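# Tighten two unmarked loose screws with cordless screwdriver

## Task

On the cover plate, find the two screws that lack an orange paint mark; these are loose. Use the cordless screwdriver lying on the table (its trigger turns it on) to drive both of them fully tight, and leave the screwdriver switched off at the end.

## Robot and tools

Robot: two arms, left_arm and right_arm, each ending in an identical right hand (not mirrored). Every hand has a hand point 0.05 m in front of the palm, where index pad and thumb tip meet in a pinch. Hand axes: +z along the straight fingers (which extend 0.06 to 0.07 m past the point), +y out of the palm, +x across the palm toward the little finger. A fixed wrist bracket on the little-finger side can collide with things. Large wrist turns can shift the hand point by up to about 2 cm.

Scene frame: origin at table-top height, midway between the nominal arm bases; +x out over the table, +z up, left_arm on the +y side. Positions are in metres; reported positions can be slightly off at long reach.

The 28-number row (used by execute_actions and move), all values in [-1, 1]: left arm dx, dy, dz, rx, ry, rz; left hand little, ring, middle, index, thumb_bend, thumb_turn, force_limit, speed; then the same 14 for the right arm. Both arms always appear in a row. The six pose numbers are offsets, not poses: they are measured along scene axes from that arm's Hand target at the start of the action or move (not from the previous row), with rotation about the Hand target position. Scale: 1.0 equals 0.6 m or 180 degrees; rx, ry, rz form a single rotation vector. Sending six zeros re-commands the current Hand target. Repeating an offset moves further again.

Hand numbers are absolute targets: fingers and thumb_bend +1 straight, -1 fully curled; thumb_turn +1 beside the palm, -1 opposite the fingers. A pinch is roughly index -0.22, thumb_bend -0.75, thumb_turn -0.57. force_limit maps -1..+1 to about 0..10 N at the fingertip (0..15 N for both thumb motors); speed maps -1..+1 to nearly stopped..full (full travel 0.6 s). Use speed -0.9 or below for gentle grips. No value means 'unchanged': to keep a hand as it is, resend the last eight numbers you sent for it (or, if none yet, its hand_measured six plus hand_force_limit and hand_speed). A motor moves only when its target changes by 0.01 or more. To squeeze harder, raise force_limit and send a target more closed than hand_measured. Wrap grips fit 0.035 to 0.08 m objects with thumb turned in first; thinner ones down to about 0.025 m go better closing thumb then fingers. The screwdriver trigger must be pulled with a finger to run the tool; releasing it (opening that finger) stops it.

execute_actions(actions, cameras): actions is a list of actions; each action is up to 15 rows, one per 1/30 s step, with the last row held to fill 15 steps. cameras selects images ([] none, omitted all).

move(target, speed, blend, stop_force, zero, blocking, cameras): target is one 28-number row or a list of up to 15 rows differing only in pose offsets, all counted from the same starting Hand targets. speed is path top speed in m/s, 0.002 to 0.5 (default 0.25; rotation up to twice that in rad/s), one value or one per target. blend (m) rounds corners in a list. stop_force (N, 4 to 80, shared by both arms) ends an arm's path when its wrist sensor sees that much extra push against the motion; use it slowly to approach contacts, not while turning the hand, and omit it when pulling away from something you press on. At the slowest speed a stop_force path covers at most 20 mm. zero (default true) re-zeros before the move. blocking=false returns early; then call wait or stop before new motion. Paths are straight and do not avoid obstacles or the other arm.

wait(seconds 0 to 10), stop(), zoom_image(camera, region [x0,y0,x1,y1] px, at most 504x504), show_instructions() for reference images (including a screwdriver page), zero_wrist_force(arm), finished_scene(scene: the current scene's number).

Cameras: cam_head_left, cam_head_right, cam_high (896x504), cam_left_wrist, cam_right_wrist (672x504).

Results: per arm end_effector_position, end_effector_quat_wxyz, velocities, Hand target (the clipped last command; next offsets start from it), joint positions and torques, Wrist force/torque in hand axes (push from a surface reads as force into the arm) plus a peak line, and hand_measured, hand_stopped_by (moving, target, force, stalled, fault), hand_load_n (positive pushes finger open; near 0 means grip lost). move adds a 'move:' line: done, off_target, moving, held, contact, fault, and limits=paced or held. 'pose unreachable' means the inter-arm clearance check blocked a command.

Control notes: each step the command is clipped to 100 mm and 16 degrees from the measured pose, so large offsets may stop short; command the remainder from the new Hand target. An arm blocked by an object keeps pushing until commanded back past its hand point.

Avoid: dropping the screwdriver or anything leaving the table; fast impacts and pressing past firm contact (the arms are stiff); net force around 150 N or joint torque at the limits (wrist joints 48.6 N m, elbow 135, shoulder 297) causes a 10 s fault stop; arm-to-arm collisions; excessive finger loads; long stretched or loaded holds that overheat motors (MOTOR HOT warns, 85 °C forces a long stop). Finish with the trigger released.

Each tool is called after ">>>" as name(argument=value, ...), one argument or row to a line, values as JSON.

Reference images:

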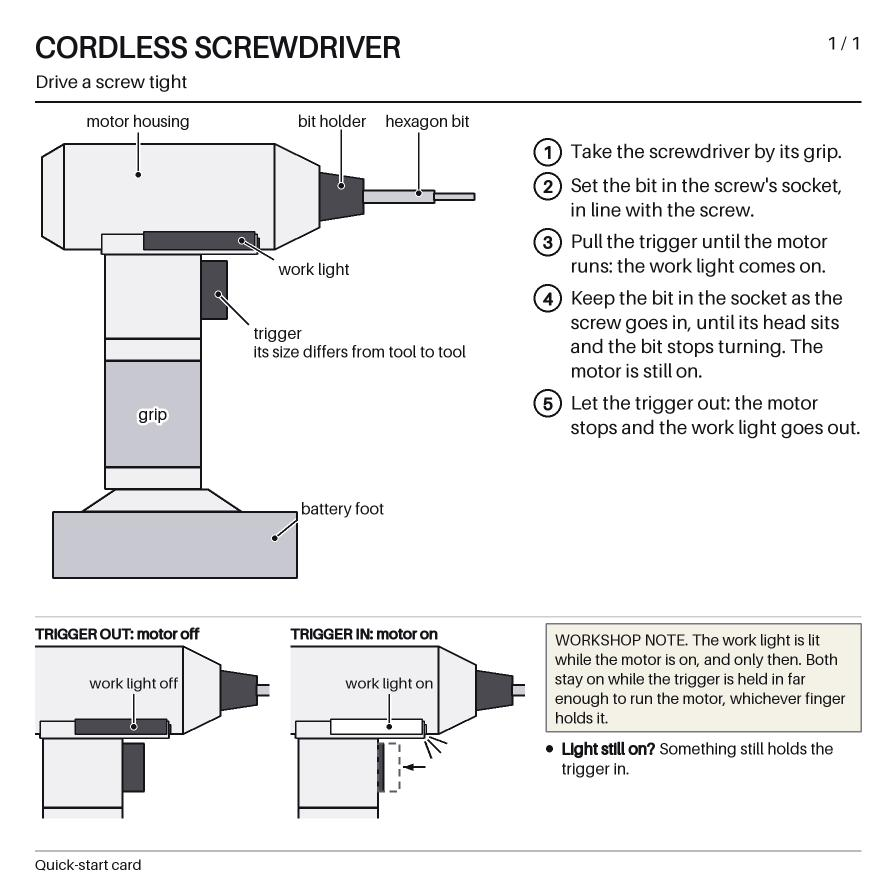

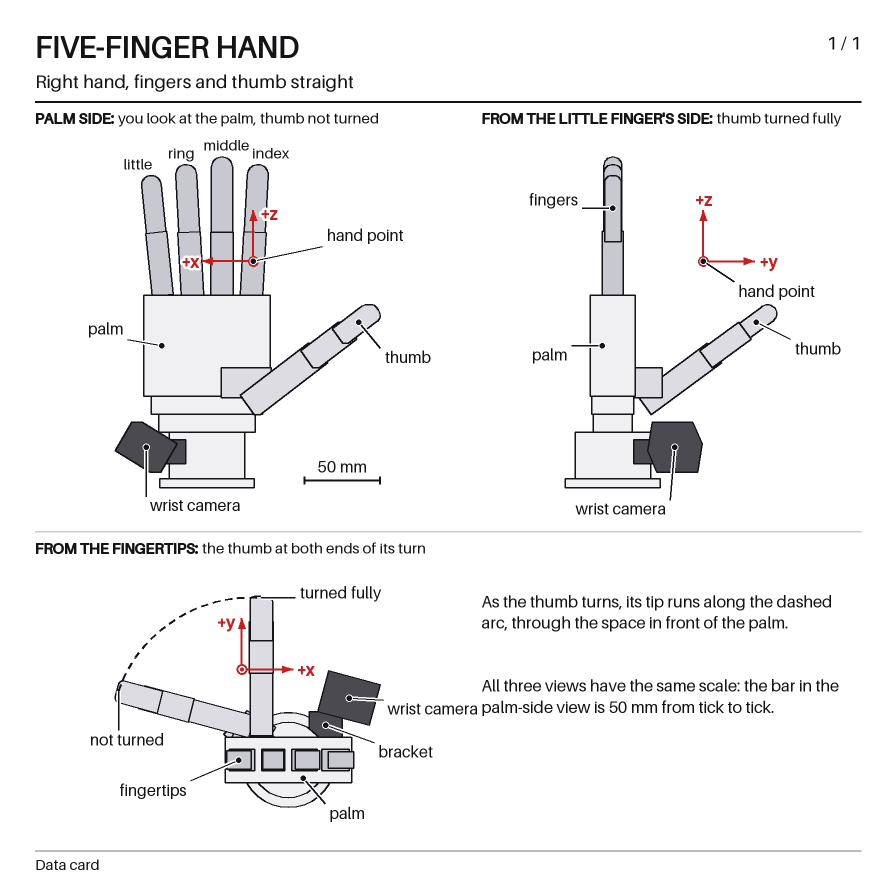

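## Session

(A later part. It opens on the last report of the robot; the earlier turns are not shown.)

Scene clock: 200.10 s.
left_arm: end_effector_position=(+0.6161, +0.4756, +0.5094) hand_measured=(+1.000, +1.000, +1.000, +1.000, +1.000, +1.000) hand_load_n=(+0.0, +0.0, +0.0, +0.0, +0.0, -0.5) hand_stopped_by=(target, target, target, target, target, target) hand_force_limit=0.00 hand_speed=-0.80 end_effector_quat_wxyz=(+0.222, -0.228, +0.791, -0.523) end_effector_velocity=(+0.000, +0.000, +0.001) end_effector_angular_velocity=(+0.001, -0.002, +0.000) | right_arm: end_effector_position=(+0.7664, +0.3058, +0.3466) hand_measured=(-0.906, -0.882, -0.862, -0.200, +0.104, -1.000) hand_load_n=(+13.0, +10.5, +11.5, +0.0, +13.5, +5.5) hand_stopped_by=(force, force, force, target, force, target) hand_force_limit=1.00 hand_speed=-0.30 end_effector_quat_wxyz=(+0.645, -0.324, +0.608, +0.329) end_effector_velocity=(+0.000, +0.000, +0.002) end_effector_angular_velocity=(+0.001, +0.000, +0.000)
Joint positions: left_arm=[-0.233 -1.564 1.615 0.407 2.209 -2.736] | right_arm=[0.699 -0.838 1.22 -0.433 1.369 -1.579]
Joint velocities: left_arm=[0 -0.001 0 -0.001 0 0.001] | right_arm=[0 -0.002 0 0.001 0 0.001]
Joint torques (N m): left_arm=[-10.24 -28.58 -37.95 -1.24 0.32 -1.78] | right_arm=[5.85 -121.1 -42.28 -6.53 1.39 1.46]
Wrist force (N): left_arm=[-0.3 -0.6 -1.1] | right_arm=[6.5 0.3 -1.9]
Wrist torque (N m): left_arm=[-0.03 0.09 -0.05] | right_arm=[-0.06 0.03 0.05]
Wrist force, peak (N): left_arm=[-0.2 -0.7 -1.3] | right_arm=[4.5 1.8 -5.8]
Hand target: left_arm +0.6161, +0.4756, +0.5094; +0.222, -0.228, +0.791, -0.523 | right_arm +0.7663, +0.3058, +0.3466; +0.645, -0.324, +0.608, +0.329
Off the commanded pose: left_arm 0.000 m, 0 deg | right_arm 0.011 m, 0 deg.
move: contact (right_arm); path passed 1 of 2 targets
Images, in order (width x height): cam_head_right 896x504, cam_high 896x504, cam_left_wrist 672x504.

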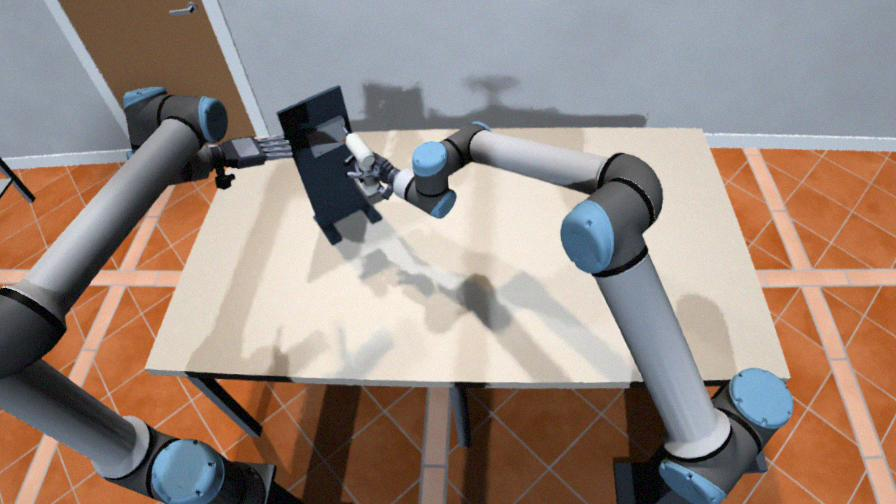

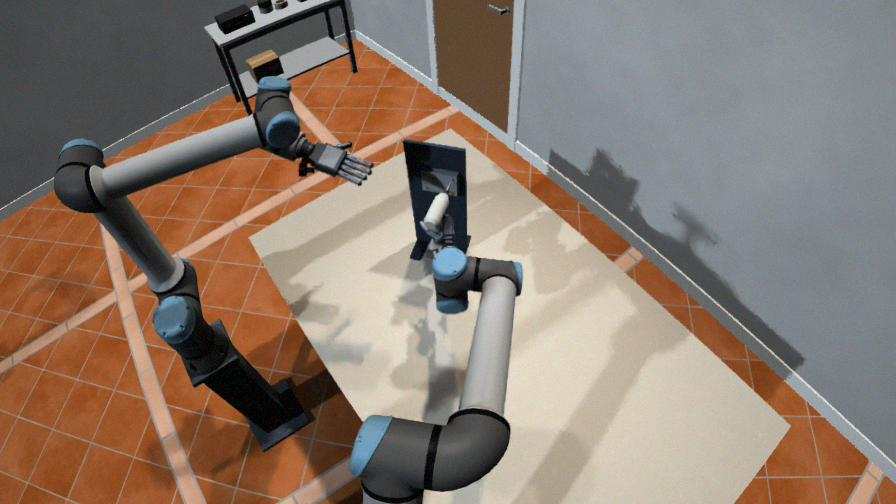

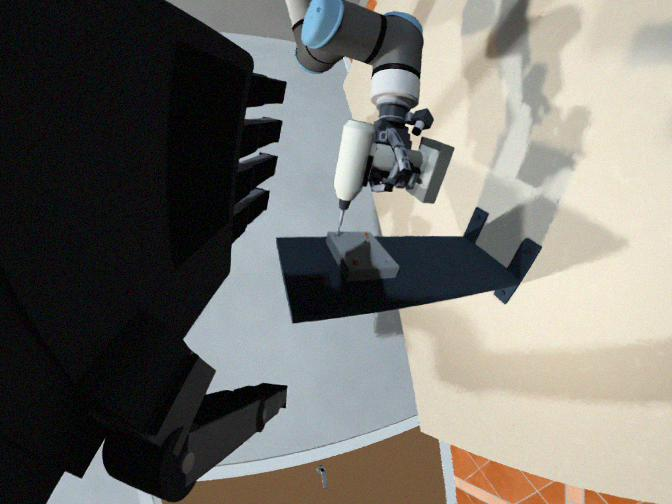

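>>> move(
  target=[0,0,0,0,0,0,1,1,1,1,1,1,0,-0.8,0.0134,0.00987,0,0,0,0,-0.99,-0.99,-1,-1,-1,-1,1,-0.3],
  speed=0.003,
  stop_force=4,
  cameras=["cam_left_wrist", "cam_high"],
)

>>> zoom_image(
  camera="cam_left_wrist",
  region=[310, 100, 450, 240],
)

>>> zoom_image(
  camera="cam_left_wrist",
  region=[328, 216, 352, 240],
)

Scene clock: 201.27 s.
left_arm: end_effector_position=(+0.6161, +0.4756, +0.5094) hand_measured=(+1.000, +1.000, +1.000, +1.000, +1.000, +1.000) hand_load_n=(+0.0, +0.0, +0.0, +0.0, +0.0, +0.0) hand_stopped_by=(target, target, target, target, target, target) hand_force_limit=0.00 hand_speed=-0.80 end_effector_quat_wxyz=(+0.222, -0.228, +0.791, -0.523) end_effector_velocity=(+0.000, +0.000, +0.000) end_effector_angular_velocity=(-0.001, +0.001, +0.002) | right_arm: end_effector_position=(+0.7667, +0.3061, +0.3467) hand_measured=(-0.906, -0.882, -0.862, -0.848, +0.104, -1.000) hand_load_n=(+13.0, +10.5, +10.5, +12.5, +14.0, +5.0) hand_stopped_by=(force, force, force, force, force, target) hand_force_limit=1.00 hand_speed=-0.30 end_effector_quat_wxyz=(+0.646, -0.324, +0.608, +0.329) end_effector_velocity=(+0.000, +0.000, +0.000) end_effector_angular_velocity=(+0.000, +0.000, +0.000)
Joint positions: left_arm=[-0.233 -1.564 1.615 0.407 2.209 -2.736] | right_arm=[0.699 -0.837 1.218 -0.432 1.369 -1.579]
Joint velocities: left_arm=[0.001 0 0 0 -0.001 -0.002] | right_arm=[0 0 0 0 0 0]
Joint torques (N m): left_arm=[-9 -28.29 -39.22 -1.24 0.64 -1.57] | right_arm=[5.75 -122.7 -41.64 -6.78 0.56 1.34]
Wrist force (N): left_arm=[0.1 -0.5 -0.8] | right_arm=[6.3 0.2 -2.1]
Wrist torque (N m): left_arm=[-0.02 0.03 -0.03] | right_arm=[-0.08 0.03 0.02]
Wrist force, peak (N): left_arm=[0.2 -0.6 -1.4] | right_arm=[4.2 2.0 -6.9]
Hand target: left_arm +0.6161, +0.4756, +0.5094; +0.222, -0.228, +0.791, -0.523 | right_arm +0.7667, +0.3061, +0.3467; +0.646, -0.324, +0.608, +0.329
Off the commanded pose: left_arm 0.000 m, 0 deg | right_arm 0.010 m, 0 deg.
move: contact (right_arm)
Images, in order (width x height): cam_high 896x504, cam_left_wrist 672x504.

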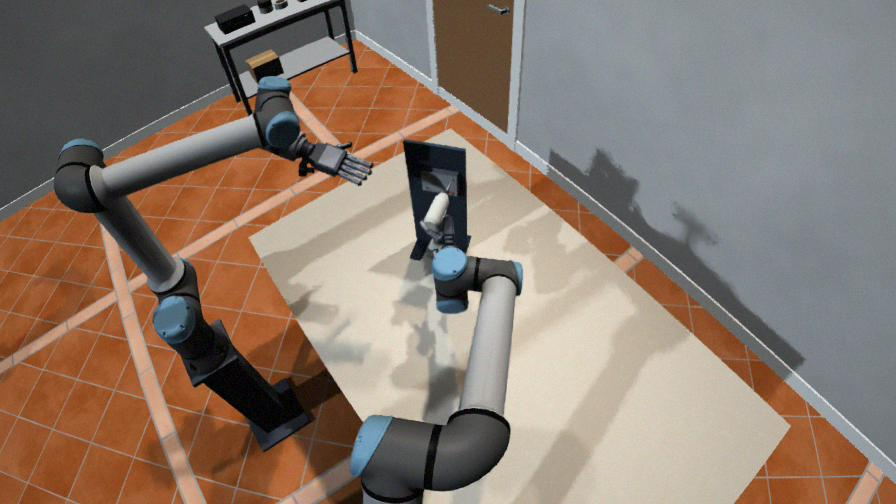

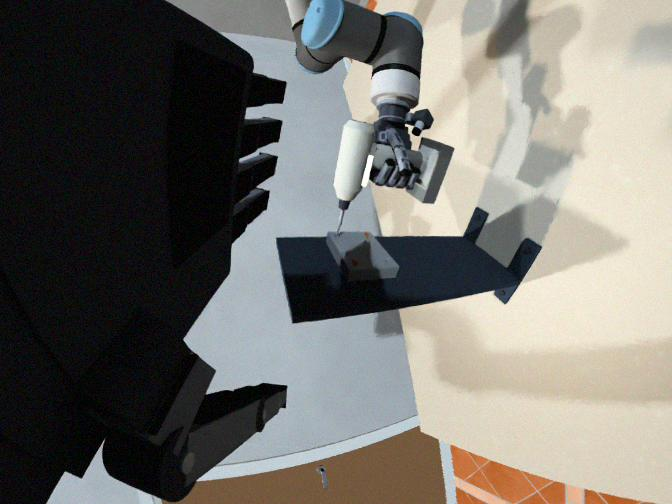

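Scaled by 3.600 from the camera's 672x504 image, which has a finer 960x720 frame.

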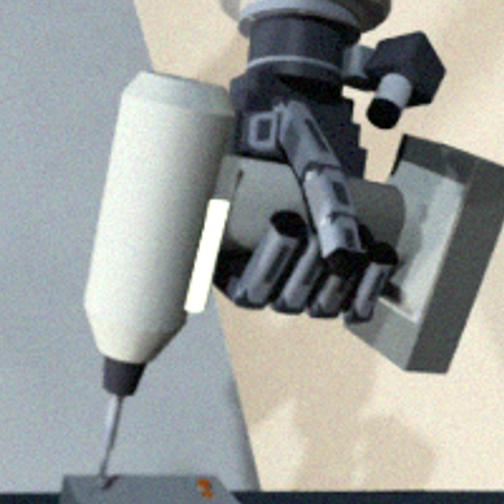

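Scaled by 21.000 from the camera's 672x504 image, which has a finer 960x720 frame.

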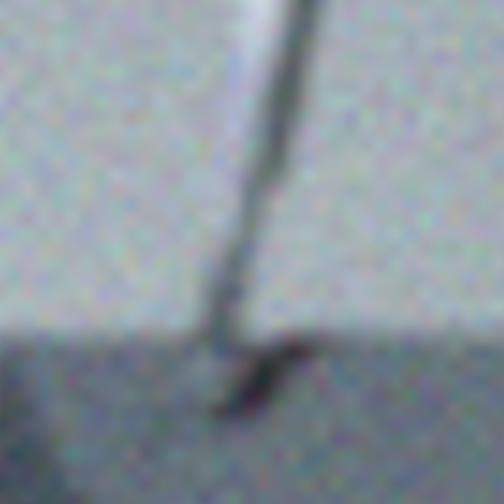

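>>> move(
  target=[
    [0,0,0,0,0,0,1,1,1,1,1,1,0,-0.8,-0.002687,-0.001973,0,0,0,0,-0.99,-0.99,-1,-1,-1,-1,1,-0.3],
    [0,0,0,0,0,0,1,1,1,1,1,1,0,-0.8,-0.002687,-0.001973,0.004167,0,0,0,-0.99,-0.99,-1,-1,-1,-1,1,-0.3],
    [0,0,0,0,0,0,1,1,1,1,1,1,0,-0.8,0.005373,0.003947,0.004167,0,0,0,-0.99,-0.99,-1,-1,-1,-1,1,-0.3],
  ],
  speed=0.006,
  stop_force=4,
  cameras=[],
)

Scene clock: 203.50 s.
left_arm: end_effector_position=(+0.6161, +0.4756, +0.5094) hand_measured=(+1.000, +1.000, +1.000, +1.000, +1.000, +1.000) hand_load_n=(+0.0, +0.0, +0.0, +0.0, +0.0, +0.0) hand_stopped_by=(target, target, target, target, target, target) hand_force_limit=0.00 hand_speed=-0.80 end_effector_quat_wxyz=(+0.222, -0.228, +0.791, -0.523) end_effector_velocity=(+0.000, +0.001, +0.000) end_effector_angular_velocity=(+0.000, +0.000, +0.001) | right_arm: end_effector_position=(+0.7665, +0.3061, +0.3493) hand_measured=(-0.906, -0.882, -0.862, -0.848, +0.104, -1.000) hand_load_n=(+13.5, +10.5, +10.5, +11.5, +15.0, +4.5) hand_stopped_by=(force, force, force, force, force, target) hand_force_limit=1.00 hand_speed=-0.30 end_effector_quat_wxyz=(+0.646, -0.324, +0.608, +0.329) end_effector_velocity=(+0.000, +0.000, -0.001) end_effector_angular_velocity=(+0.000, +0.000, +0.000)
Joint positions: left_arm=[-0.233 -1.564 1.615 0.407 2.209 -2.736] | right_arm=[0.699 -0.839 1.217 -0.429 1.369 -1.579]
Joint velocities: left_arm=[0.001 0 0 -0.001 0 0] | right_arm=[0 0.001 0 0 0 0]
Joint torques (N m): left_arm=[-8.05 -26.61 -38.54 -1.11 0.51 -1.58] | right_arm=[10.53 -122.57 -41.15 -6.65 1.8 0.46]
Wrist force (N): left_arm=[-0.1 -0.1 -1.2] | right_arm=[6.5 0.3 -1.6]
Wrist torque (N m): left_arm=[0.06 0.06 -0.02] | right_arm=[-0.08 0.04 0.05]
Wrist force, peak (N): left_arm=[-0.1 -0.6 -1.4] | right_arm=[6.7 2.6 -9.6]
Hand target: left_arm +0.6161, +0.4756, +0.5094; +0.222, -0.228, +0.791, -0.523 | right_arm +0.7665, +0.3062, +0.3493; +0.646, -0.324, +0.608, +0.329
Off the commanded pose: left_arm 0.000 m, 0 deg | right_arm 0.004 m, 0 deg.
move: contact (right_arm); path passed 2 of 3 targets
No camera images: "cameras" was empty.

>>> move(
  target=[
    [0,0,0,0,0,0,1,1,1,1,1,1,0,-0.8,-0.002687,-0.001973,0,0,0,0,-0.99,-0.99,-1,-1,-1,-1,1,-0.3],
    [0,0,0,0,0,0,1,1,1,1,1,1,0,-0.8,-0.002687,-0.001973,0.004167,0,0,0,-0.99,-0.99,-1,-1,-1,-1,1,-0.3],
    [0,0,0,0,0,0,1,1,1,1,1,1,0,-0.8,0.005373,0.003947,0.004167,0,0,0,-0.99,-0.99,-1,-1,-1,-1,1,-0.3],
  ],
  speed=0.005,
  stop_force=4,
  cameras=["cam_left_wrist"],
)

>>> zoom_image(
  camera="cam_left_wrist",
  region=[328, 216, 352, 240],
)

Scene clock: 206.63 s.
left_arm: end_effector_position=(+0.6161, +0.4756, +0.5094) hand_measured=(+1.000, +1.000, +1.000, +1.000, +1.000, +1.000) hand_load_n=(+0.0, +0.0, +0.0, +0.0, +0.0, +0.0) hand_stopped_by=(target, target, target, target, target, target) hand_force_limit=0.00 hand_speed=-0.80 end_effector_quat_wxyz=(+0.222, -0.228, +0.791, -0.523) end_effector_velocity=(+0.000, +0.000, +0.000) end_effector_angular_velocity=(+0.000, +0.000, -0.001) | right_arm: end_effector_position=(+0.7697, +0.3085, +0.3517) hand_measured=(-0.906, -0.882, -0.862, -0.848, +0.104, -1.000) hand_load_n=(+13.0, +10.5, +10.5, +11.5, +14.5, +4.5) hand_stopped_by=(force, force, force, force, force, target) hand_force_limit=1.00 hand_speed=-0.30 end_effector_quat_wxyz=(+0.646, -0.324, +0.608, +0.329) end_effector_velocity=(+0.000, +0.000, +0.000) end_effector_angular_velocity=(+0.001, -0.001, +0.000)
Joint positions: left_arm=[-0.233 -1.564 1.615 0.407 2.209 -2.736] | right_arm=[0.698 -0.834 1.204 -0.421 1.368 -1.579]
Joint velocities: left_arm=[-0.001 0 0 0.001 0 0] | right_arm=[0 0.001 0 -0.001 0 0]
Joint torques (N m): left_arm=[-10.24 -27.61 -39.23 -1.49 0.9 -1.89] | right_arm=[-11.56 -122.13 -41.82 -6.36 -0.94 2.06]
Wrist force (N): left_arm=[-0.2 -0.3 -0.8] | right_arm=[6.2 -0.1 -1.9]
Wrist torque (N m): left_arm=[0.00 0.06 -0.03] | right_arm=[-0.11 0.05 0.02]
Wrist force, peak (N): left_arm=[0.0 -0.1 -1.5] | right_arm=[6.9 -0.1 -1.8]
Hand target: left_arm +0.6161, +0.4756, +0.5094; +0.222, -0.228, +0.791, -0.523 | right_arm +0.7697, +0.3085, +0.3518; +0.646, -0.324, +0.608, +0.329
Off the commanded pose: left_arm 0.000 m, 0 deg | right_arm 0.000 m, 0 deg.
move: done
Images, in order (width x height): cam_left_wrist 672x504.

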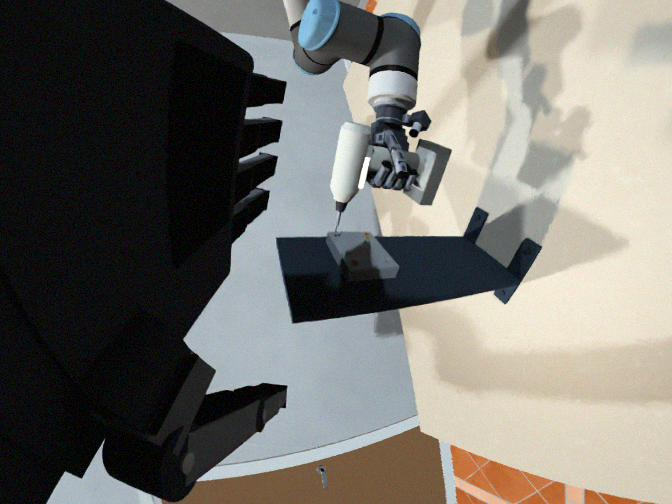

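Scaled by 21.000 from the camera's 672x504 image, which has a finer 960x720 frame.

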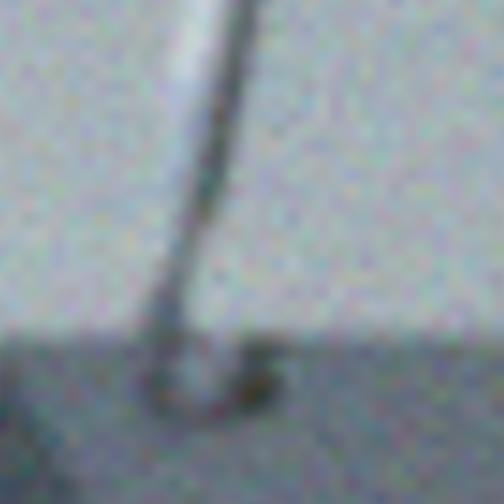

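>>> move(
  target=[
    [0,0,0,0,0,0,1,1,1,1,1,1,0,-0.8,-0.00873,-0.00641,0,0,0,0,-0.99,-0.99,-1,-1,-1,-1,1,-0.3],
    [0,0,0,0,0,0,1,1,1,1,1,1,0,-0.8,-0.00873,-0.00641,-0.0065,0,0,0,-0.99,-0.99,-1,-1,-1,-1,1,-0.3],
    [0,0,0,0,0,0,1,1,1,1,1,1,0,-0.8,0,0,-0.0065,0,0,0,-0.99,-0.99,-1,-1,-1,-1,1,-0.3],
  ],
  speed=[0.02,0.01,0.004],
  stop_force=4,
  cameras=["cam_left_wrist"],
)

>>> zoom_image(
  camera="cam_left_wrist",
  region=[328, 216, 352, 240],
)

Scene clock: 209.27 s.
left_arm: end_effector_position=(+0.6161, +0.4756, +0.5094) hand_measured=(+1.000, +1.000, +1.000, +1.000, +1.000, +1.000) hand_load_n=(+0.0, +0.0, +0.0, +0.0, +0.0, +0.0) hand_stopped_by=(target, target, target, target, target, target) hand_force_limit=0.00 hand_speed=-0.80 end_effector_quat_wxyz=(+0.222, -0.228, +0.791, -0.523) end_effector_velocity=(+0.000, +0.001, +0.000) end_effector_angular_velocity=(+0.000, -0.001, +0.001) | right_arm: end_effector_position=(+0.7666, +0.3063, +0.3479) hand_measured=(-0.906, -0.882, -0.862, -0.848, +0.104, -1.000) hand_load_n=(+13.5, +10.0, +10.0, +11.0, +15.0, +4.0) hand_stopped_by=(force, force, force, force, force, target) hand_force_limit=1.00 hand_speed=-0.30 end_effector_quat_wxyz=(+0.646, -0.324, +0.608, +0.329) end_effector_velocity=(+0.000, +0.000, -0.001) end_effector_angular_velocity=(+0.000, +0.000, +0.000)
Joint positions: left_arm=[-0.233 -1.564 1.615 0.407 2.209 -2.736] | right_arm=[0.699 -0.838 1.217 -0.431 1.369 -1.579]
Joint velocities: left_arm=[0.001 0 0 0 0 0.001] | right_arm=[0 0.001 0 0 0 0]
Joint torques (N m): left_arm=[-8.31 -29.86 -39.57 -1.99 0.2 -1.97] | right_arm=[-4.31 -121.76 -43.5 -6.85 2.49 -0.4]
Wrist force (N): left_arm=[0.1 -0.3 -1.1] | right_arm=[6.8 1.4 -4.6]
Wrist torque (N m): left_arm=[0.01 0.03 -0.02] | right_arm=[0.04 0.00 0.02]
Wrist force, peak (N): left_arm=[-0.1 -0.4 -1.4] | right_arm=[8.9 3.6 -11.4]
Hand target: left_arm +0.6161, +0.4756, +0.5094; +0.222, -0.228, +0.791, -0.523 | right_arm +0.7666, +0.3063, +0.3479; +0.646, -0.324, +0.608, +0.329
Off the commanded pose: left_arm 0.000 m, 0 deg | right_arm 0.004 m, 0 deg.
move: contact (right_arm); path passed 2 of 3 targets
Images, in order (width x height): cam_left_wrist 672x504.

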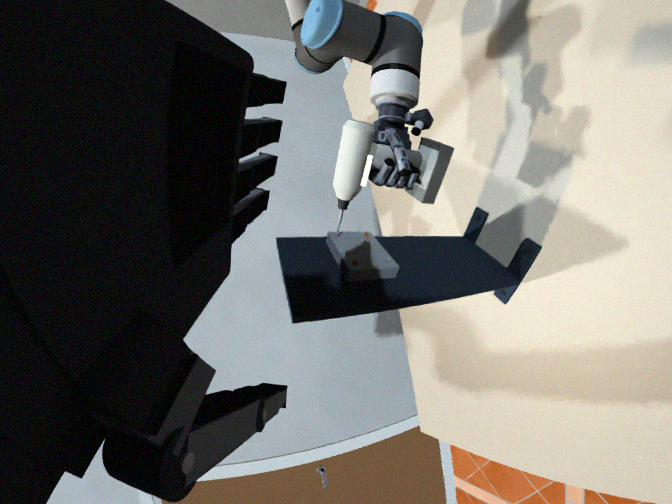

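Scaled by 21.000 from the camera's 672x504 image, which has a finer 960x720 frame.

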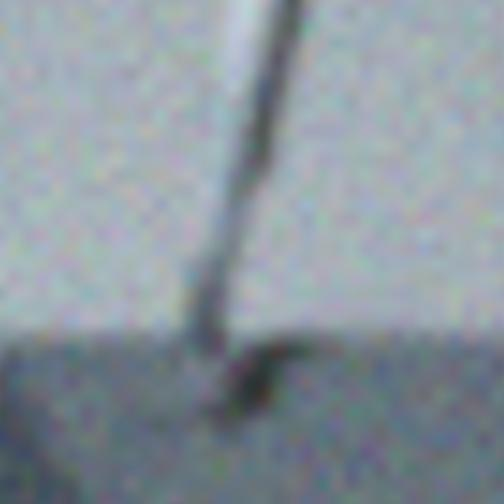

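>>> move(
  target=[
    [0,0,0,0,0,0,1,1,1,1,1,1,0,-0.8,-0.002687,-0.001973,0,0,0,0,-0.99,-0.99,-1,-1,-1,-1,1,-0.3],
    [0,0,0,0,0,0,1,1,1,1,1,1,0,-0.8,-0.005647,0.002057,0,0,0,0,-0.99,-0.99,-1,-1,-1,-1,1,-0.3],
    [0,0,0,0,0,0,1,1,1,1,1,1,0,-0.8,0.002413,0.007977,0,0,0,0,-0.99,-0.99,-1,-1,-1,-1,1,-0.3],
  ],
  speed=[0.01,0.01,0.004],
  stop_force=4,
  cameras=["cam_left_wrist"],
)

>>> zoom_image(
  camera="cam_left_wrist",
  region=[328, 216, 352, 240],
)

Scene clock: 211.53 s.
left_arm: end_effector_position=(+0.6161, +0.4756, +0.5094) hand_measured=(+1.000, +1.000, +1.000, +1.000, +1.000, +1.000) hand_load_n=(+0.0, +0.0, +0.0, +0.0, +0.0, -0.5) hand_stopped_by=(target, target, target, target, target, target) hand_force_limit=0.00 hand_speed=-0.80 end_effector_quat_wxyz=(+0.222, -0.228, +0.791, -0.523) end_effector_velocity=(+0.000, -0.001, +0.000) end_effector_angular_velocity=(-0.001, +0.001, +0.000) | right_arm: end_effector_position=(+0.7648, +0.3088, +0.3479) hand_measured=(-0.906, -0.882, -0.862, -0.848, +0.104, -1.000) hand_load_n=(+13.5, +10.5, +10.5, +11.0, +15.0, +4.0) hand_stopped_by=(force, force, force, force, force, target) hand_force_limit=1.00 hand_speed=-0.30 end_effector_quat_wxyz=(+0.646, -0.324, +0.608, +0.329) end_effector_velocity=(+0.000, +0.000, +0.001) end_effector_angular_velocity=(+0.000, +0.000, +0.000)
Joint positions: left_arm=[-0.233 -1.564 1.615 0.407 2.209 -2.736] | right_arm=[0.702 -0.836 1.214 -0.429 1.372 -1.579]
Joint velocities: left_arm=[-0.001 0 0 0 0 -0.001] | right_arm=[0 0 0 0 0 0]
Joint torques (N m): left_arm=[-9.78 -27.29 -41.44 -1.49 0.65 -1.84] | right_arm=[-0.33 -122.87 -42.73 -6.76 1.51 -1.66]
Wrist force (N): left_arm=[-0.2 -0.5 -0.8] | right_arm=[6.5 0.7 -5.1]
Wrist torque (N m): left_arm=[-0.03 0.07 -0.04] | right_arm=[0.08 -0.06 0.01]
Wrist force, peak (N): left_arm=[-0.1 -0.3 -1.5] | right_arm=[6.8 2.3 -11.6]
Hand target: left_arm +0.6161, +0.4756, +0.5094; +0.222, -0.228, +0.791, -0.523 | right_arm +0.7648, +0.3088, +0.3479; +0.646, -0.324, +0.608, +0.329
Off the commanded pose: left_arm 0.000 m, 0 deg | right_arm 0.004 m, 0 deg.
move: contact (right_arm); path passed 2 of 3 targets
Images, in order (width x height): cam_left_wrist 672x504.

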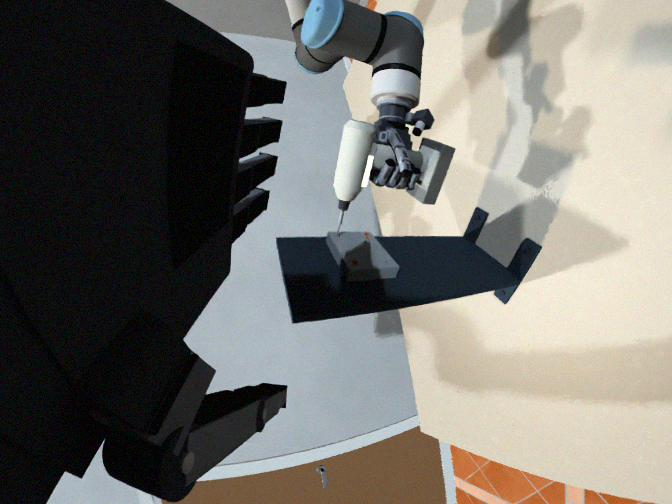

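Scaled by 21.000 from the camera's 672x504 image, which has a finer 960x720 frame.

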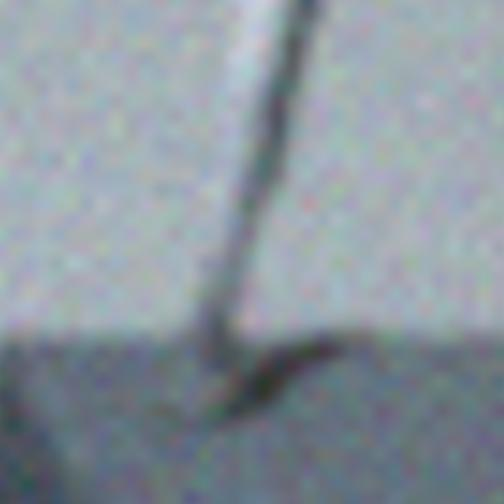

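>>> move(
  target=[
    [0,0,0,0,0,0,1,1,1,1,1,1,0,-0.8,-0.002687,-0.001973,0,0,0,0,-0.99,-0.99,-1,-1,-1,-1,1,-0.3],
    [0,0,0,0,0,0,1,1,1,1,1,1,0,-0.8,-0.00466,0.000714,0,0,0,0,-0.99,-0.99,-1,-1,-1,-1,1,-0.3],
    [0,0,0,0,0,0,1,1,1,1,1,1,0,-0.8,0.0034,0.006634,0,0,0,0,-0.99,-0.99,-1,-1,-1,-1,1,-0.3],
  ],
  speed=[0.01,0.01,0.004],
  stop_force=4,
  cameras=[],
)

Scene clock: 214.60 s.
left_arm: end_effector_position=(+0.6161, +0.4756, +0.5094) hand_measured=(+1.000, +1.000, +1.000, +1.000, +1.000, +1.000) hand_load_n=(+0.0, -0.5, +0.0, +0.0, +0.0, +0.0) hand_stopped_by=(target, target, target, target, target, target) hand_force_limit=0.00 hand_speed=-0.80 end_effector_quat_wxyz=(+0.222, -0.228, +0.791, -0.523) end_effector_velocity=(+0.000, +0.000, +0.000) end_effector_angular_velocity=(+0.000, +0.000, -0.001) | right_arm: end_effector_position=(+0.7669, +0.3128, +0.3478) hand_measured=(-0.906, -0.882, -0.862, -0.848, +0.104, -1.000) hand_load_n=(+13.0, +10.0, +10.0, +11.0, +15.0, +4.0) hand_stopped_by=(force, force, force, force, force, target) hand_force_limit=1.00 hand_speed=-0.30 end_effector_quat_wxyz=(+0.646, -0.324, +0.608, +0.329) end_effector_velocity=(+0.000, +0.000, +0.000) end_effector_angular_velocity=(+0.000, -0.001, +0.000)
Joint positions: left_arm=[-0.233 -1.564 1.615 0.407 2.209 -2.736] | right_arm=[0.704 -0.829 1.201 -0.424 1.373 -1.579]
Joint velocities: left_arm=[0 0 0 0 0.001 0.001] | right_arm=[0 0 0 0 0 0]
Joint torques (N m): left_arm=[-10.08 -29.09 -39.4 -2.19 0.1 -1.64] | right_arm=[-12.32 -120.76 -40.81 -5.84 0.46 0.95]
Wrist force (N): left_arm=[-0.1 -0.1 -0.9] | right_arm=[5.3 1.8 -1.4]
Wrist torque (N m): left_arm=[0.03 0.05 -0.02] | right_arm=[-0.29 0.02 -0.12]
Wrist force, peak (N): left_arm=[0.0 -0.4 -1.5] | right_arm=[6.8 0.9 -5.3]
Hand target: left_arm +0.6161, +0.4756, +0.5094; +0.222, -0.228, +0.791, -0.523 | right_arm +0.7669, +0.3128, +0.3479; +0.646, -0.324, +0.608, +0.329
Off the commanded pose: left_arm 0.000 m, 0 deg | right_arm 0.000 m, 0 deg.
move: done
No camera images: "cameras" was empty.

>>> move(
  target=[
    [0,0,0,0,0,0,1,1,1,1,1,1,0,-0.8,-0.00806,-0.00592,0,0,0,0,-0.99,-0.99,-1,-1,-1,-1,1,-0.3],
    [0,0,0,0,0,0,1,1,1,1,1,1,0,-0.8,-0.000165,-0.01667,0,0,0,0,-0.99,-0.99,-1,-1,-1,-1,1,-0.3],
    [0,0,0,0,0,0,1,1,1,1,1,1,0,-0.8,0.007895,-0.01075,0,0,0,0,-0.99,-0.99,-1,-1,-1,-1,1,-0.3],
  ],
  speed=[0.02,0.015,0.004],
  stop_force=4,
  cameras=["cam_left_wrist"],
)

>>> zoom_image(
  camera="cam_left_wrist",
  region=[328, 216, 352, 240],
)

Scene clock: 217.17 s.
left_arm: end_effector_position=(+0.6161, +0.4756, +0.5094) hand_measured=(+1.000, +1.000, +1.000, +1.000, +1.000, +1.000) hand_load_n=(+0.0, -0.5, +0.0, +0.0, +0.0, -0.5) hand_stopped_by=(target, target, target, target, target, target) hand_force_limit=0.00 hand_speed=-0.80 end_effector_quat_wxyz=(+0.222, -0.228, +0.791, -0.523) end_effector_velocity=(+0.000, -0.001, +0.000) end_effector_angular_velocity=(+0.000, +0.000, +0.000) | right_arm: end_effector_position=(+0.7683, +0.3039, +0.3479) hand_measured=(-0.906, -0.882, -0.862, -0.848, +0.104, -1.000) hand_load_n=(+13.5, +10.5, +10.0, +11.0, +15.0, +4.5) hand_stopped_by=(force, force, force, force, force, target) hand_force_limit=1.00 hand_speed=-0.30 end_effector_quat_wxyz=(+0.646, -0.324, +0.608, +0.329) end_effector_velocity=(+0.000, +0.000, +0.001) end_effector_angular_velocity=(+0.000, +0.000, +0.000)
Joint positions: left_arm=[-0.233 -1.564 1.615 0.407 2.209 -2.736] | right_arm=[0.696 -0.839 1.22 -0.432 1.366 -1.579]
Joint velocities: left_arm=[-0.001 0 0 0 -0.001 0] | right_arm=[0 0 0 0 0 0]
Joint torques (N m): left_arm=[-9.34 -25.82 -41.51 -2.67 0.39 -1.75] | right_arm=[-6.02 -121.67 -42.94 -6.62 2.46 2.26]
Wrist force (N): left_arm=[-0.2 -0.2 -1.2] | right_arm=[7.0 0.9 -4.7]
Wrist torque (N m): left_arm=[0.04 0.08 -0.03] | right_arm=[0.04 -0.05 0.04]
Wrist force, peak (N): left_arm=[-0.1 -0.6 -1.4] | right_arm=[7.3 3.2 -10.8]
Hand target: left_arm +0.6161, +0.4756, +0.5094; +0.222, -0.228, +0.791, -0.523 | right_arm +0.7683, +0.3040, +0.3479; +0.646, -0.324, +0.608, +0.329
Off the commanded pose: left_arm 0.000 m, 0 deg | right_arm 0.004 m, 0 deg.
move: contact (right_arm); path passed 2 of 3 targets
Images, in order (width x height): cam_left_wrist 672x504.

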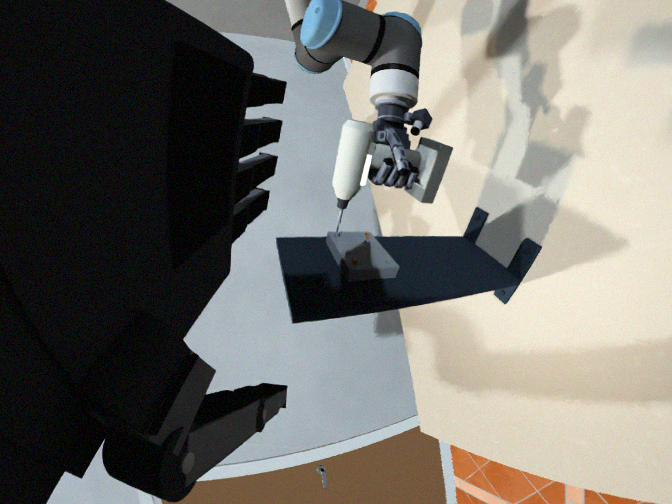

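Scaled by 21.000 from the camera's 672x504 image, which has a finer 960x720 frame.

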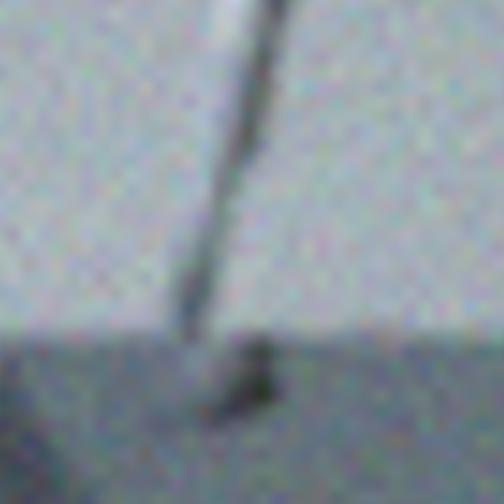

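>>> move(
  target=[
    [0,0,0,0,0,0,1,1,1,1,1,1,0,-0.8,-0.002687,-0.001973,0,0,0,0,-0.99,-0.99,-1,-1,-1,-1,1,-0.3],
    [0,0,0,0,0,0,1,1,1,1,1,1,0,-0.8,-0.000714,-0.00466,0,0,0,0,-0.99,-0.99,-1,-1,-1,-1,1,-0.3],
    [0,0,0,0,0,0,1,1,1,1,1,1,0,-0.8,0.007346,0.00126,0,0,0,0,-0.99,-0.99,-1,-1,-1,-1,1,-0.3],
  ],
  speed=[0.01,0.01,0.004],
  stop_force=4,
  cameras=[],
)

Scene clock: 219.93 s.
left_arm: end_effector_position=(+0.6161, +0.4756, +0.5094) hand_measured=(+1.000, +1.000, +1.000, +1.000, +1.000, +1.000) hand_load_n=(+0.0, +0.0, +0.0, +0.0, +0.0, -0.5) hand_stopped_by=(target, target, target, target, target, target) hand_force_limit=0.00 hand_speed=-0.80 end_effector_quat_wxyz=(+0.222, -0.228, +0.791, -0.523) end_effector_velocity=(+0.000, +0.000, +0.000) end_effector_angular_velocity=(+0.000, +0.000, +0.000) | right_arm: end_effector_position=(+0.7727, +0.3047, +0.3479) hand_measured=(-0.906, -0.882, -0.862, -0.848, +0.104, -1.000) hand_load_n=(+13.0, +10.0, +10.0, +11.0, +15.0, +4.0) hand_stopped_by=(force, force, force, force, force, target) hand_force_limit=1.00 hand_speed=-0.30 end_effector_quat_wxyz=(+0.646, -0.324, +0.608, +0.329) end_effector_velocity=(+0.000, +0.000, +0.001) end_effector_angular_velocity=(+0.000, +0.000, +0.000)
Joint positions: left_arm=[-0.233 -1.564 1.615 0.407 2.209 -2.736] | right_arm=[0.693 -0.834 1.21 -0.428 1.363 -1.578]
Joint velocities: left_arm=[0 0 0 -0.001 0 -0.001] | right_arm=[0 -0.001 0 0.001 0 0]
Joint torques (N m): left_arm=[-9.52 -28.49 -39.79 -2.57 0.81 -2.08] | right_arm=[-13.59 -118.1 -41.08 -4.3 -0.93 2.07]
Wrist force (N): left_arm=[-0.2 0.0 -0.8] | right_arm=[6.2 0.0 -1.7]
Wrist torque (N m): left_arm=[0.05 0.07 -0.03] | right_arm=[-0.12 0.08 0.03]
Wrist force, peak (N): left_arm=[0.1 0.0 -1.6] | right_arm=[7.2 1.1 -4.7]
Hand target: left_arm +0.6161, +0.4756, +0.5094; +0.222, -0.228, +0.791, -0.523 | right_arm +0.7727, +0.3047, +0.3479; +0.646, -0.324, +0.608, +0.329
Off the commanded pose: left_arm 0.000 m, 0 deg | right_arm 0.000 m, 0 deg.
move: done
No camera images: "cameras" was empty.

>>> move(
  target=[
    [0,0,0,0,0,0,1,1,1,1,1,1,0,-0.8,-0.00806,-0.00592,0,0,0,0,-0.99,-0.99,-1,-1,-1,-1,1,-0.3],
    [0,0,0,0,0,0,1,1,1,1,1,1,0,-0.8,-0.0127,0.00039,-0.00617,0,0,0,-0.99,-0.99,-1,-1,-1,-1,1,-0.3],
    [0,0,0,0,0,0,1,1,1,1,1,1,0,-0.8,-0.00464,0.00631,-0.00617,0,0,0,-0.99,-0.99,-1,-1,-1,-1,1,-0.3],
  ],
  speed=[0.02,0.015,0.004],
  stop_force=4,
  cameras=[],
)

Scene clock: 222.37 s.
left_arm: end_effector_position=(+0.6161, +0.4756, +0.5094) hand_measured=(+1.000, +1.000, +1.000, +1.000, +1.000, +1.000) hand_load_n=(+0.0, +0.0, +0.0, +0.0, +0.0, +0.0) hand_stopped_by=(target, target, target, target, target, target) hand_force_limit=0.00 hand_speed=-0.80 end_effector_quat_wxyz=(+0.222, -0.228, +0.791, -0.523) end_effector_velocity=(+0.000, +0.000, +0.000) end_effector_angular_velocity=(+0.000, +0.001, +0.001) | right_arm: end_effector_position=(+0.7667, +0.3062, +0.3442) hand_measured=(-0.906, -0.882, -0.862, -0.848, +0.104, -1.000) hand_load_n=(+13.5, +10.0, +10.0, +11.0, +15.0, +4.0) hand_stopped_by=(force, force, force, force, force, target) hand_force_limit=1.00 hand_speed=-0.30 end_effector_quat_wxyz=(+0.646, -0.324, +0.608, +0.329) end_effector_velocity=(+0.000, +0.000, +0.000) end_effector_angular_velocity=(-0.001, +0.000, +0.001)
Joint positions: left_arm=[-0.233 -1.564 1.615 0.407 2.209 -2.736] | right_arm=[0.699 -0.836 1.22 -0.436 1.369 -1.579]
Joint velocities: left_arm=[0 0 0 0 -0.001 0] | right_arm=[0 0 0 0 -0.001 0]
Joint torques (N m): left_arm=[-10.37 -29.02 -40.72 -2.43 0.5 -1.69] | right_arm=[-2.41 -122.77 -42.77 -6.82 2.61 -1.6]
Wrist force (N): left_arm=[-0.3 -0.1 -1.1] | right_arm=[7.4 1.8 -6.0]
Wrist torque (N m): left_arm=[0.05 0.09 -0.03] | right_arm=[0.11 -0.11 0.04]
Wrist force, peak (N): left_arm=[-0.3 -0.5 -1.5] | right_arm=[7.8 3.7 -12.6]
Hand target: left_arm +0.6161, +0.4756, +0.5094; +0.222, -0.228, +0.791, -0.523 | right_arm +0.7666, +0.3062, +0.3442; +0.646, -0.324, +0.608, +0.329
Off the commanded pose: left_arm 0.000 m, 0 deg | right_arm 0.004 m, 0 deg.
move: contact (right_arm); path passed 2 of 3 targets
No camera images: "cameras" was empty.

>>> move(
  target=[
    [0,0,0,0,0,0,1,1,1,1,1,1,0,-0.8,-0.002687,-0.001973,0,0,0,0,-0.99,-0.99,-1,-1,-1,-1,1,-0.3],
    [0,0,0,0,0,0,1,1,1,1,1,1,0,-0.8,-0.002983,-0.00157,0.0045,0,0,0,-0.99,-0.99,-1,-1,-1,-1,1,-0.3],
    [0,0,0,0,0,0,1,1,1,1,1,1,0,-0.8,0.005077,0.00435,0.0045,0,0,0,-0.99,-0.99,-1,-1,-1,-1,1,-0.3],
  ],
  speed=[0.01,0.01,0.003],
  stop_force=4,
  cameras=[],
)

Scene clock: 223.70 s.
left_arm: end_effector_position=(+0.6161, +0.4756, +0.5094) hand_measured=(+1.000, +1.000, +1.000, +1.000, +1.000, +1.000) hand_load_n=(+0.0, +0.0, +0.0, +0.0, +0.0, +0.0) hand_stopped_by=(target, target, target, target, target, target) hand_force_limit=0.00 hand_speed=-0.80 end_effector_quat_wxyz=(+0.222, -0.228, +0.791, -0.523) end_effector_velocity=(+0.000, +0.000, +0.000) end_effector_angular_velocity=(-0.001, +0.001, +0.000) | right_arm: end_effector_position=(+0.7666, +0.3061, +0.3442) hand_measured=(-0.906, -0.882, -0.862, -0.848, +0.104, -1.000) hand_load_n=(+13.5, +10.5, +10.0, +11.0, +15.0, +4.0) hand_stopped_by=(force, force, force, force, force, target) hand_force_limit=1.00 hand_speed=-0.30 end_effector_quat_wxyz=(+0.646, -0.324, +0.608, +0.329) end_effector_velocity=(+0.000, +0.000, +0.000) end_effector_angular_velocity=(+0.000, +0.000, +0.000)
Joint positions: left_arm=[-0.233 -1.564 1.615 0.407 2.209 -2.736] | right_arm=[0.699 -0.836 1.22 -0.436 1.369 -1.579]
Joint velocities: left_arm=[-0.001 0 0 0 0 -0.001] | right_arm=[0 0 0 0 0 0]
Joint torques (N m): left_arm=[-10.9 -27.2 -41.01 -3.19 0.42 -1.92] | right_arm=[3.14 -103.58 -51.39 -2.11 -0.03 -1.58]
Wrist force (N): left_arm=[-0.2 0.0 -1.1] | right_arm=[6.5 0.3 -2.5]
Wrist torque (N m): left_arm=[0.06 0.08 -0.03] | right_arm=[-0.07 0.04 0.02]
Wrist force, peak (N): left_arm=[-0.1 -0.4 -1.4] | right_arm=[7.3 1.8 -6.2]
Hand target: left_arm +0.6161, +0.4756, +0.5094; +0.222, -0.228, +0.791, -0.523 | right_arm +0.7666, +0.3061, +0.3442; +0.646, -0.324, +0.608, +0.329
Off the commanded pose: left_arm 0.000 m, 0 deg | right_arm 0.005 m, 0 deg.
move: contact (right_arm); path passed 0 of 3 targets
No camera images: "cameras" was empty.

>>> move(
  target=[
    [0,0,0,0,0,0,1,1,1,1,1,1,0,-0.8,-0.002687,-0.001973,0,0,0,0,-0.99,-0.99,-1,-1,-1,-1,1,-0.3],
    [0,0,0,0,0,0,1,1,1,1,1,1,0,-0.8,-0.002983,-0.00157,0.0045,0,0,0,-0.99,-0.99,-1,-1,-1,-1,1,-0.3],
    [0,0,0,0,0,0,1,1,1,1,1,1,0,-0.8,0.005077,0.00435,0.0045,0,0,0,-0.99,-0.99,-1,-1,-1,-1,1,-0.3],
  ],
  speed=[0.01,0.01,0.003],
  stop_force=4,
  cameras=[],
)

Scene clock: 226.17 s.
left_arm: end_effector_position=(+0.6161, +0.4756, +0.5094) hand_measured=(+1.000, +1.000, +1.000, +1.000, +1.000, +1.000) hand_load_n=(+0.0, +0.0, +0.0, +0.0, +0.0, +0.0) hand_stopped_by=(target, target, target, target, target, target) hand_force_limit=0.00 hand_speed=-0.80 end_effector_quat_wxyz=(+0.222, -0.228, +0.791, -0.523) end_effector_velocity=(+0.000, +0.001, +0.000) end_effector_angular_velocity=(+0.000, -0.001, +0.001) | right_arm: end_effector_position=(+0.7668, +0.3067, +0.3468) hand_measured=(-0.906, -0.882, -0.862, -0.848, +0.104, -1.000) hand_load_n=(+13.0, +10.0, +10.0, +11.0, +14.5, +4.0) hand_stopped_by=(force, force, force, force, force, target) hand_force_limit=1.00 hand_speed=-0.30 end_effector_quat_wxyz=(+0.646, -0.324, +0.608, +0.329) end_effector_velocity=(+0.000, +0.000, +0.001) end_effector_angular_velocity=(+0.001, -0.001, +0.000)
Joint positions: left_arm=[-0.233 -1.564 1.615 0.407 2.209 -2.736] | right_arm=[0.699 -0.837 1.217 -0.431 1.369 -1.579]
Joint velocities: left_arm=[0.001 0 0 -0.001 0 0] | right_arm=[0 0 0 -0.001 0 0]
Joint torques (N m): left_arm=[-10.83 -24.54 -42.39 -3.36 0.91 -1.56] | right_arm=[-4.73 -123.05 -42.66 -6.69 2.01 -1.34]
Wrist force (N): left_arm=[0.1 -0.4 -1.0] | right_arm=[6.9 1.1 -2.6]
Wrist torque (N m): left_arm=[0.00 0.03 -0.02] | right_arm=[-0.08 0.06 0.05]
Wrist force, peak (N): left_arm=[-0.2 -0.3 -1.5] | right_arm=[8.7 3.6 -10.1]
Hand target: left_arm +0.6161, +0.4756, +0.5094; +0.222, -0.228, +0.791, -0.523 | right_arm +0.7668, +0.3067, +0.3469; +0.646, -0.324, +0.608, +0.329
Off the commanded pose: left_arm 0.000 m, 0 deg | right_arm 0.004 m, 0 deg.
move: contact (right_arm); path passed 2 of 3 targets
No camera images: "cameras" was empty.

>>> move(
  target=[
    [0,0,0,0,0,0,1,1,1,1,1,1,0,-0.8,0.000475,0.000762,0,0,0,0,-0.99,-0.99,-1,-1,-1,-1,1,-0.3],
    [0,0,0,0,0,0,1,1,1,1,1,1,0,-0.8,0.000499,0.000728,0.0005,0,0,0,-0.99,-0.99,-1,-1,-1,-1,1,-0.3],
    [0,0,0,0,0,0,1,1,1,1,1,1,0,-0.8,0.000919,0.000157,0.000717,0,0,0,-0.99,-0.99,-1,-1,-1,-1,1,-0.3],
    [0,0,0,0,0,0,1,1,1,1,1,1,0,-0.8,0.001314,-0.00038,0,0,0,0,-0.99,-0.99,-1,-1,-1,-1,1,-0.3],
    [0,0,0,0,0,0,1,1,1,1,1,1,0,-0.8,0.001067,-0.000044,-0.00115,0,0,0,-0.99,-0.99,-1,-1,-1,-1,1,-0.3],
    [0,0,0,0,0,0,1,1,1,1,1,1,0,-0.8,0.000228,0.001097,-0.0013,0,0,0,-0.99,-0.99,-1,-1,-1,-1,1,-0.3],
    [0,0,0,0,0,0,1,1,1,1,1,1,0,-0.8,-0.000315,0.001836,0,0,0,0,-0.99,-0.99,-1,-1,-1,-1,1,-0.3],
    [0,0,0,0,0,0,1,1,1,1,1,1,0,-0.8,0.000129,0.001232,0.001584,0,0,0,-0.99,-0.99,-1,-1,-1,-1,1,-0.3],
    [0,0,0,0,0,0,1,1,1,1,1,1,0,-0.8,0.001294,-0.000353,0.0018,0,0,0,-0.99,-0.99,-1,-1,-1,-1,1,-0.3],
    [0,0,0,0,0,0,1,1,1,1,1,1,0,-0.8,0.002054,-0.001387,0,0,0,0,-0.99,-0.99,-1,-1,-1,-1,1,-0.3],
    [0,0,0,0,0,0,1,1,1,1,1,1,0,-0.8,0.001412,-0.000514,-0.002167,0,0,0,-0.99,-0.99,-1,-1,-1,-1,1,-0.3],
    [0,0,0,0,0,0,1,1,1,1,1,1,0,-0.8,-0.000118,0.001567,-0.002317,0,0,0,-0.99,-0.99,-1,-1,-1,-1,1,-0.3],
    [0,0,0,0,0,0,1,1,1,1,1,1,0,-0.8,-0.001006,0.002776,0,0,0,0,-0.99,-0.99,-1,-1,-1,-1,1,-0.3],
    [0,0,0,0,0,0,1,1,1,1,1,1,0,-0.8,-0.000216,0.001702,0.0026,0,0,0,-0.99,-0.99,-1,-1,-1,-1,1,-0.3],
    [0,0,0,0,0,0,1,1,1,1,1,1,0,-0.8,0.00161,-0.000783,0.00275,0,0,0,-0.99,-0.99,-1,-1,-1,-1,1,-0.3],
  ],
  speed=0.003,
  stop_force=5,
  cameras=["cam_left_wrist"],
)

>>> zoom_image(
  camera="cam_left_wrist",
  region=[328, 216, 352, 240],
)

>>> zoom_image(
  camera="cam_left_wrist",
  region=[310, 100, 450, 240],
)

Scene clock: 227.63 s.
left_arm: end_effector_position=(+0.6161, +0.4756, +0.5094) hand_measured=(+1.000, +1.000, +1.000, +1.000, +1.000, +1.000) hand_load_n=(+0.0, +0.0, +0.0, +0.0, +0.0, +0.0) hand_stopped_by=(target, target, target, target, target, target) hand_force_limit=0.00 hand_speed=-0.80 end_effector_quat_wxyz=(+0.222, -0.228, +0.791, -0.523) end_effector_velocity=(+0.000, -0.001, +0.000) end_effector_angular_velocity=(+0.000, +0.000, -0.001) | right_arm: end_effector_position=(+0.7669, +0.3068, +0.3469) hand_measured=(-0.906, -0.882, -0.862, -0.848, +0.104, -1.000) hand_load_n=(+13.0, +10.0, +10.0, +11.5, +15.0, +4.5) hand_stopped_by=(force, force, force, force, force, target) hand_force_limit=1.00 hand_speed=-0.30 end_effector_quat_wxyz=(+0.646, -0.324, +0.608, +0.329) end_effector_velocity=(+0.000, +0.000, -0.001) end_effector_angular_velocity=(+0.000, +0.000, +0.000)
Joint positions: left_arm=[-0.233 -1.564 1.615 0.407 2.209 -2.736] | right_arm=[0.699 -0.836 1.216 -0.431 1.369 -1.579]
Joint velocities: left_arm=[-0.001 0 0 0 0 0] | right_arm=[0 0 0 0 0 0]
Joint torques (N m): left_arm=[-10.06 -28.64 -40.76 -3.02 0.2 -1.8] | right_arm=[-5.84 -124.04 -42.26 -6.75 0.39 -1.52]
Wrist force (N): left_arm=[-0.1 -0.4 -1.1] | right_arm=[7.0 0.7 -2.7]
Wrist torque (N m): left_arm=[0.01 0.07 -0.03] | right_arm=[-0.11 0.07 0.04]
Wrist force, peak (N): left_arm=[-0.1 -0.4 -1.7] | right_arm=[9.1 3.2 -9.5]
Hand target: left_arm +0.6161, +0.4756, +0.5094; +0.222, -0.228, +0.791, -0.523 | right_arm +0.7669, +0.3068, +0.3469; +0.646, -0.324, +0.608, +0.329
Off the commanded pose: left_arm 0.000 m, 0 deg | right_arm 0.002 m, 0 deg.
move: contact (right_arm); path passed 0 of 15 targets
Images, in order (width x height): cam_left_wrist 672x504.

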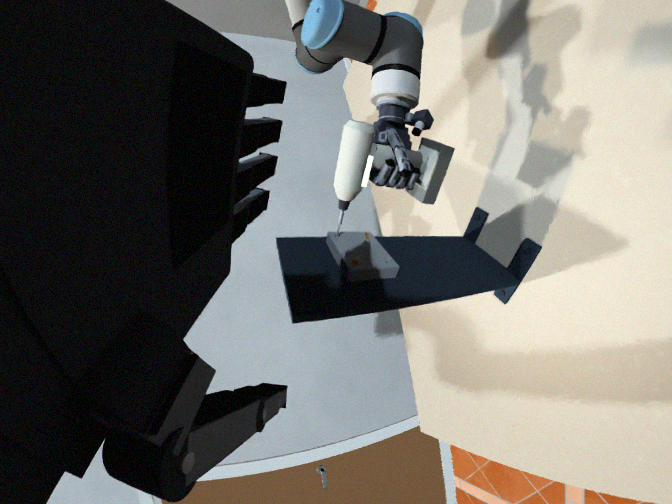

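Scaled by 21.000 from the camera's 672x504 image, which has a finer 960x720 frame.

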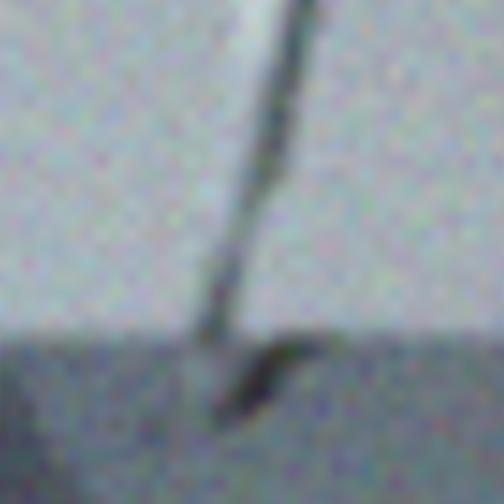

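Scaled by 3.600 from the camera's 672x504 image, which has a finer 960x720 frame.

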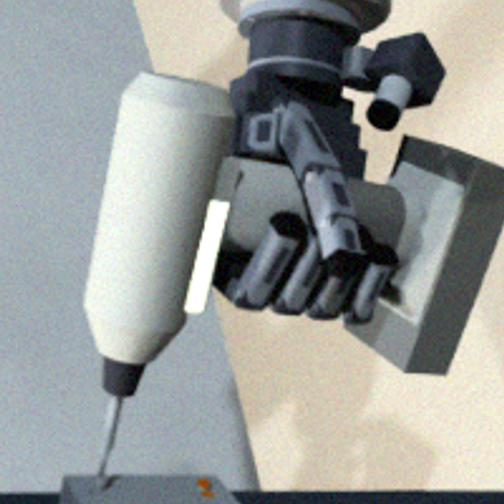

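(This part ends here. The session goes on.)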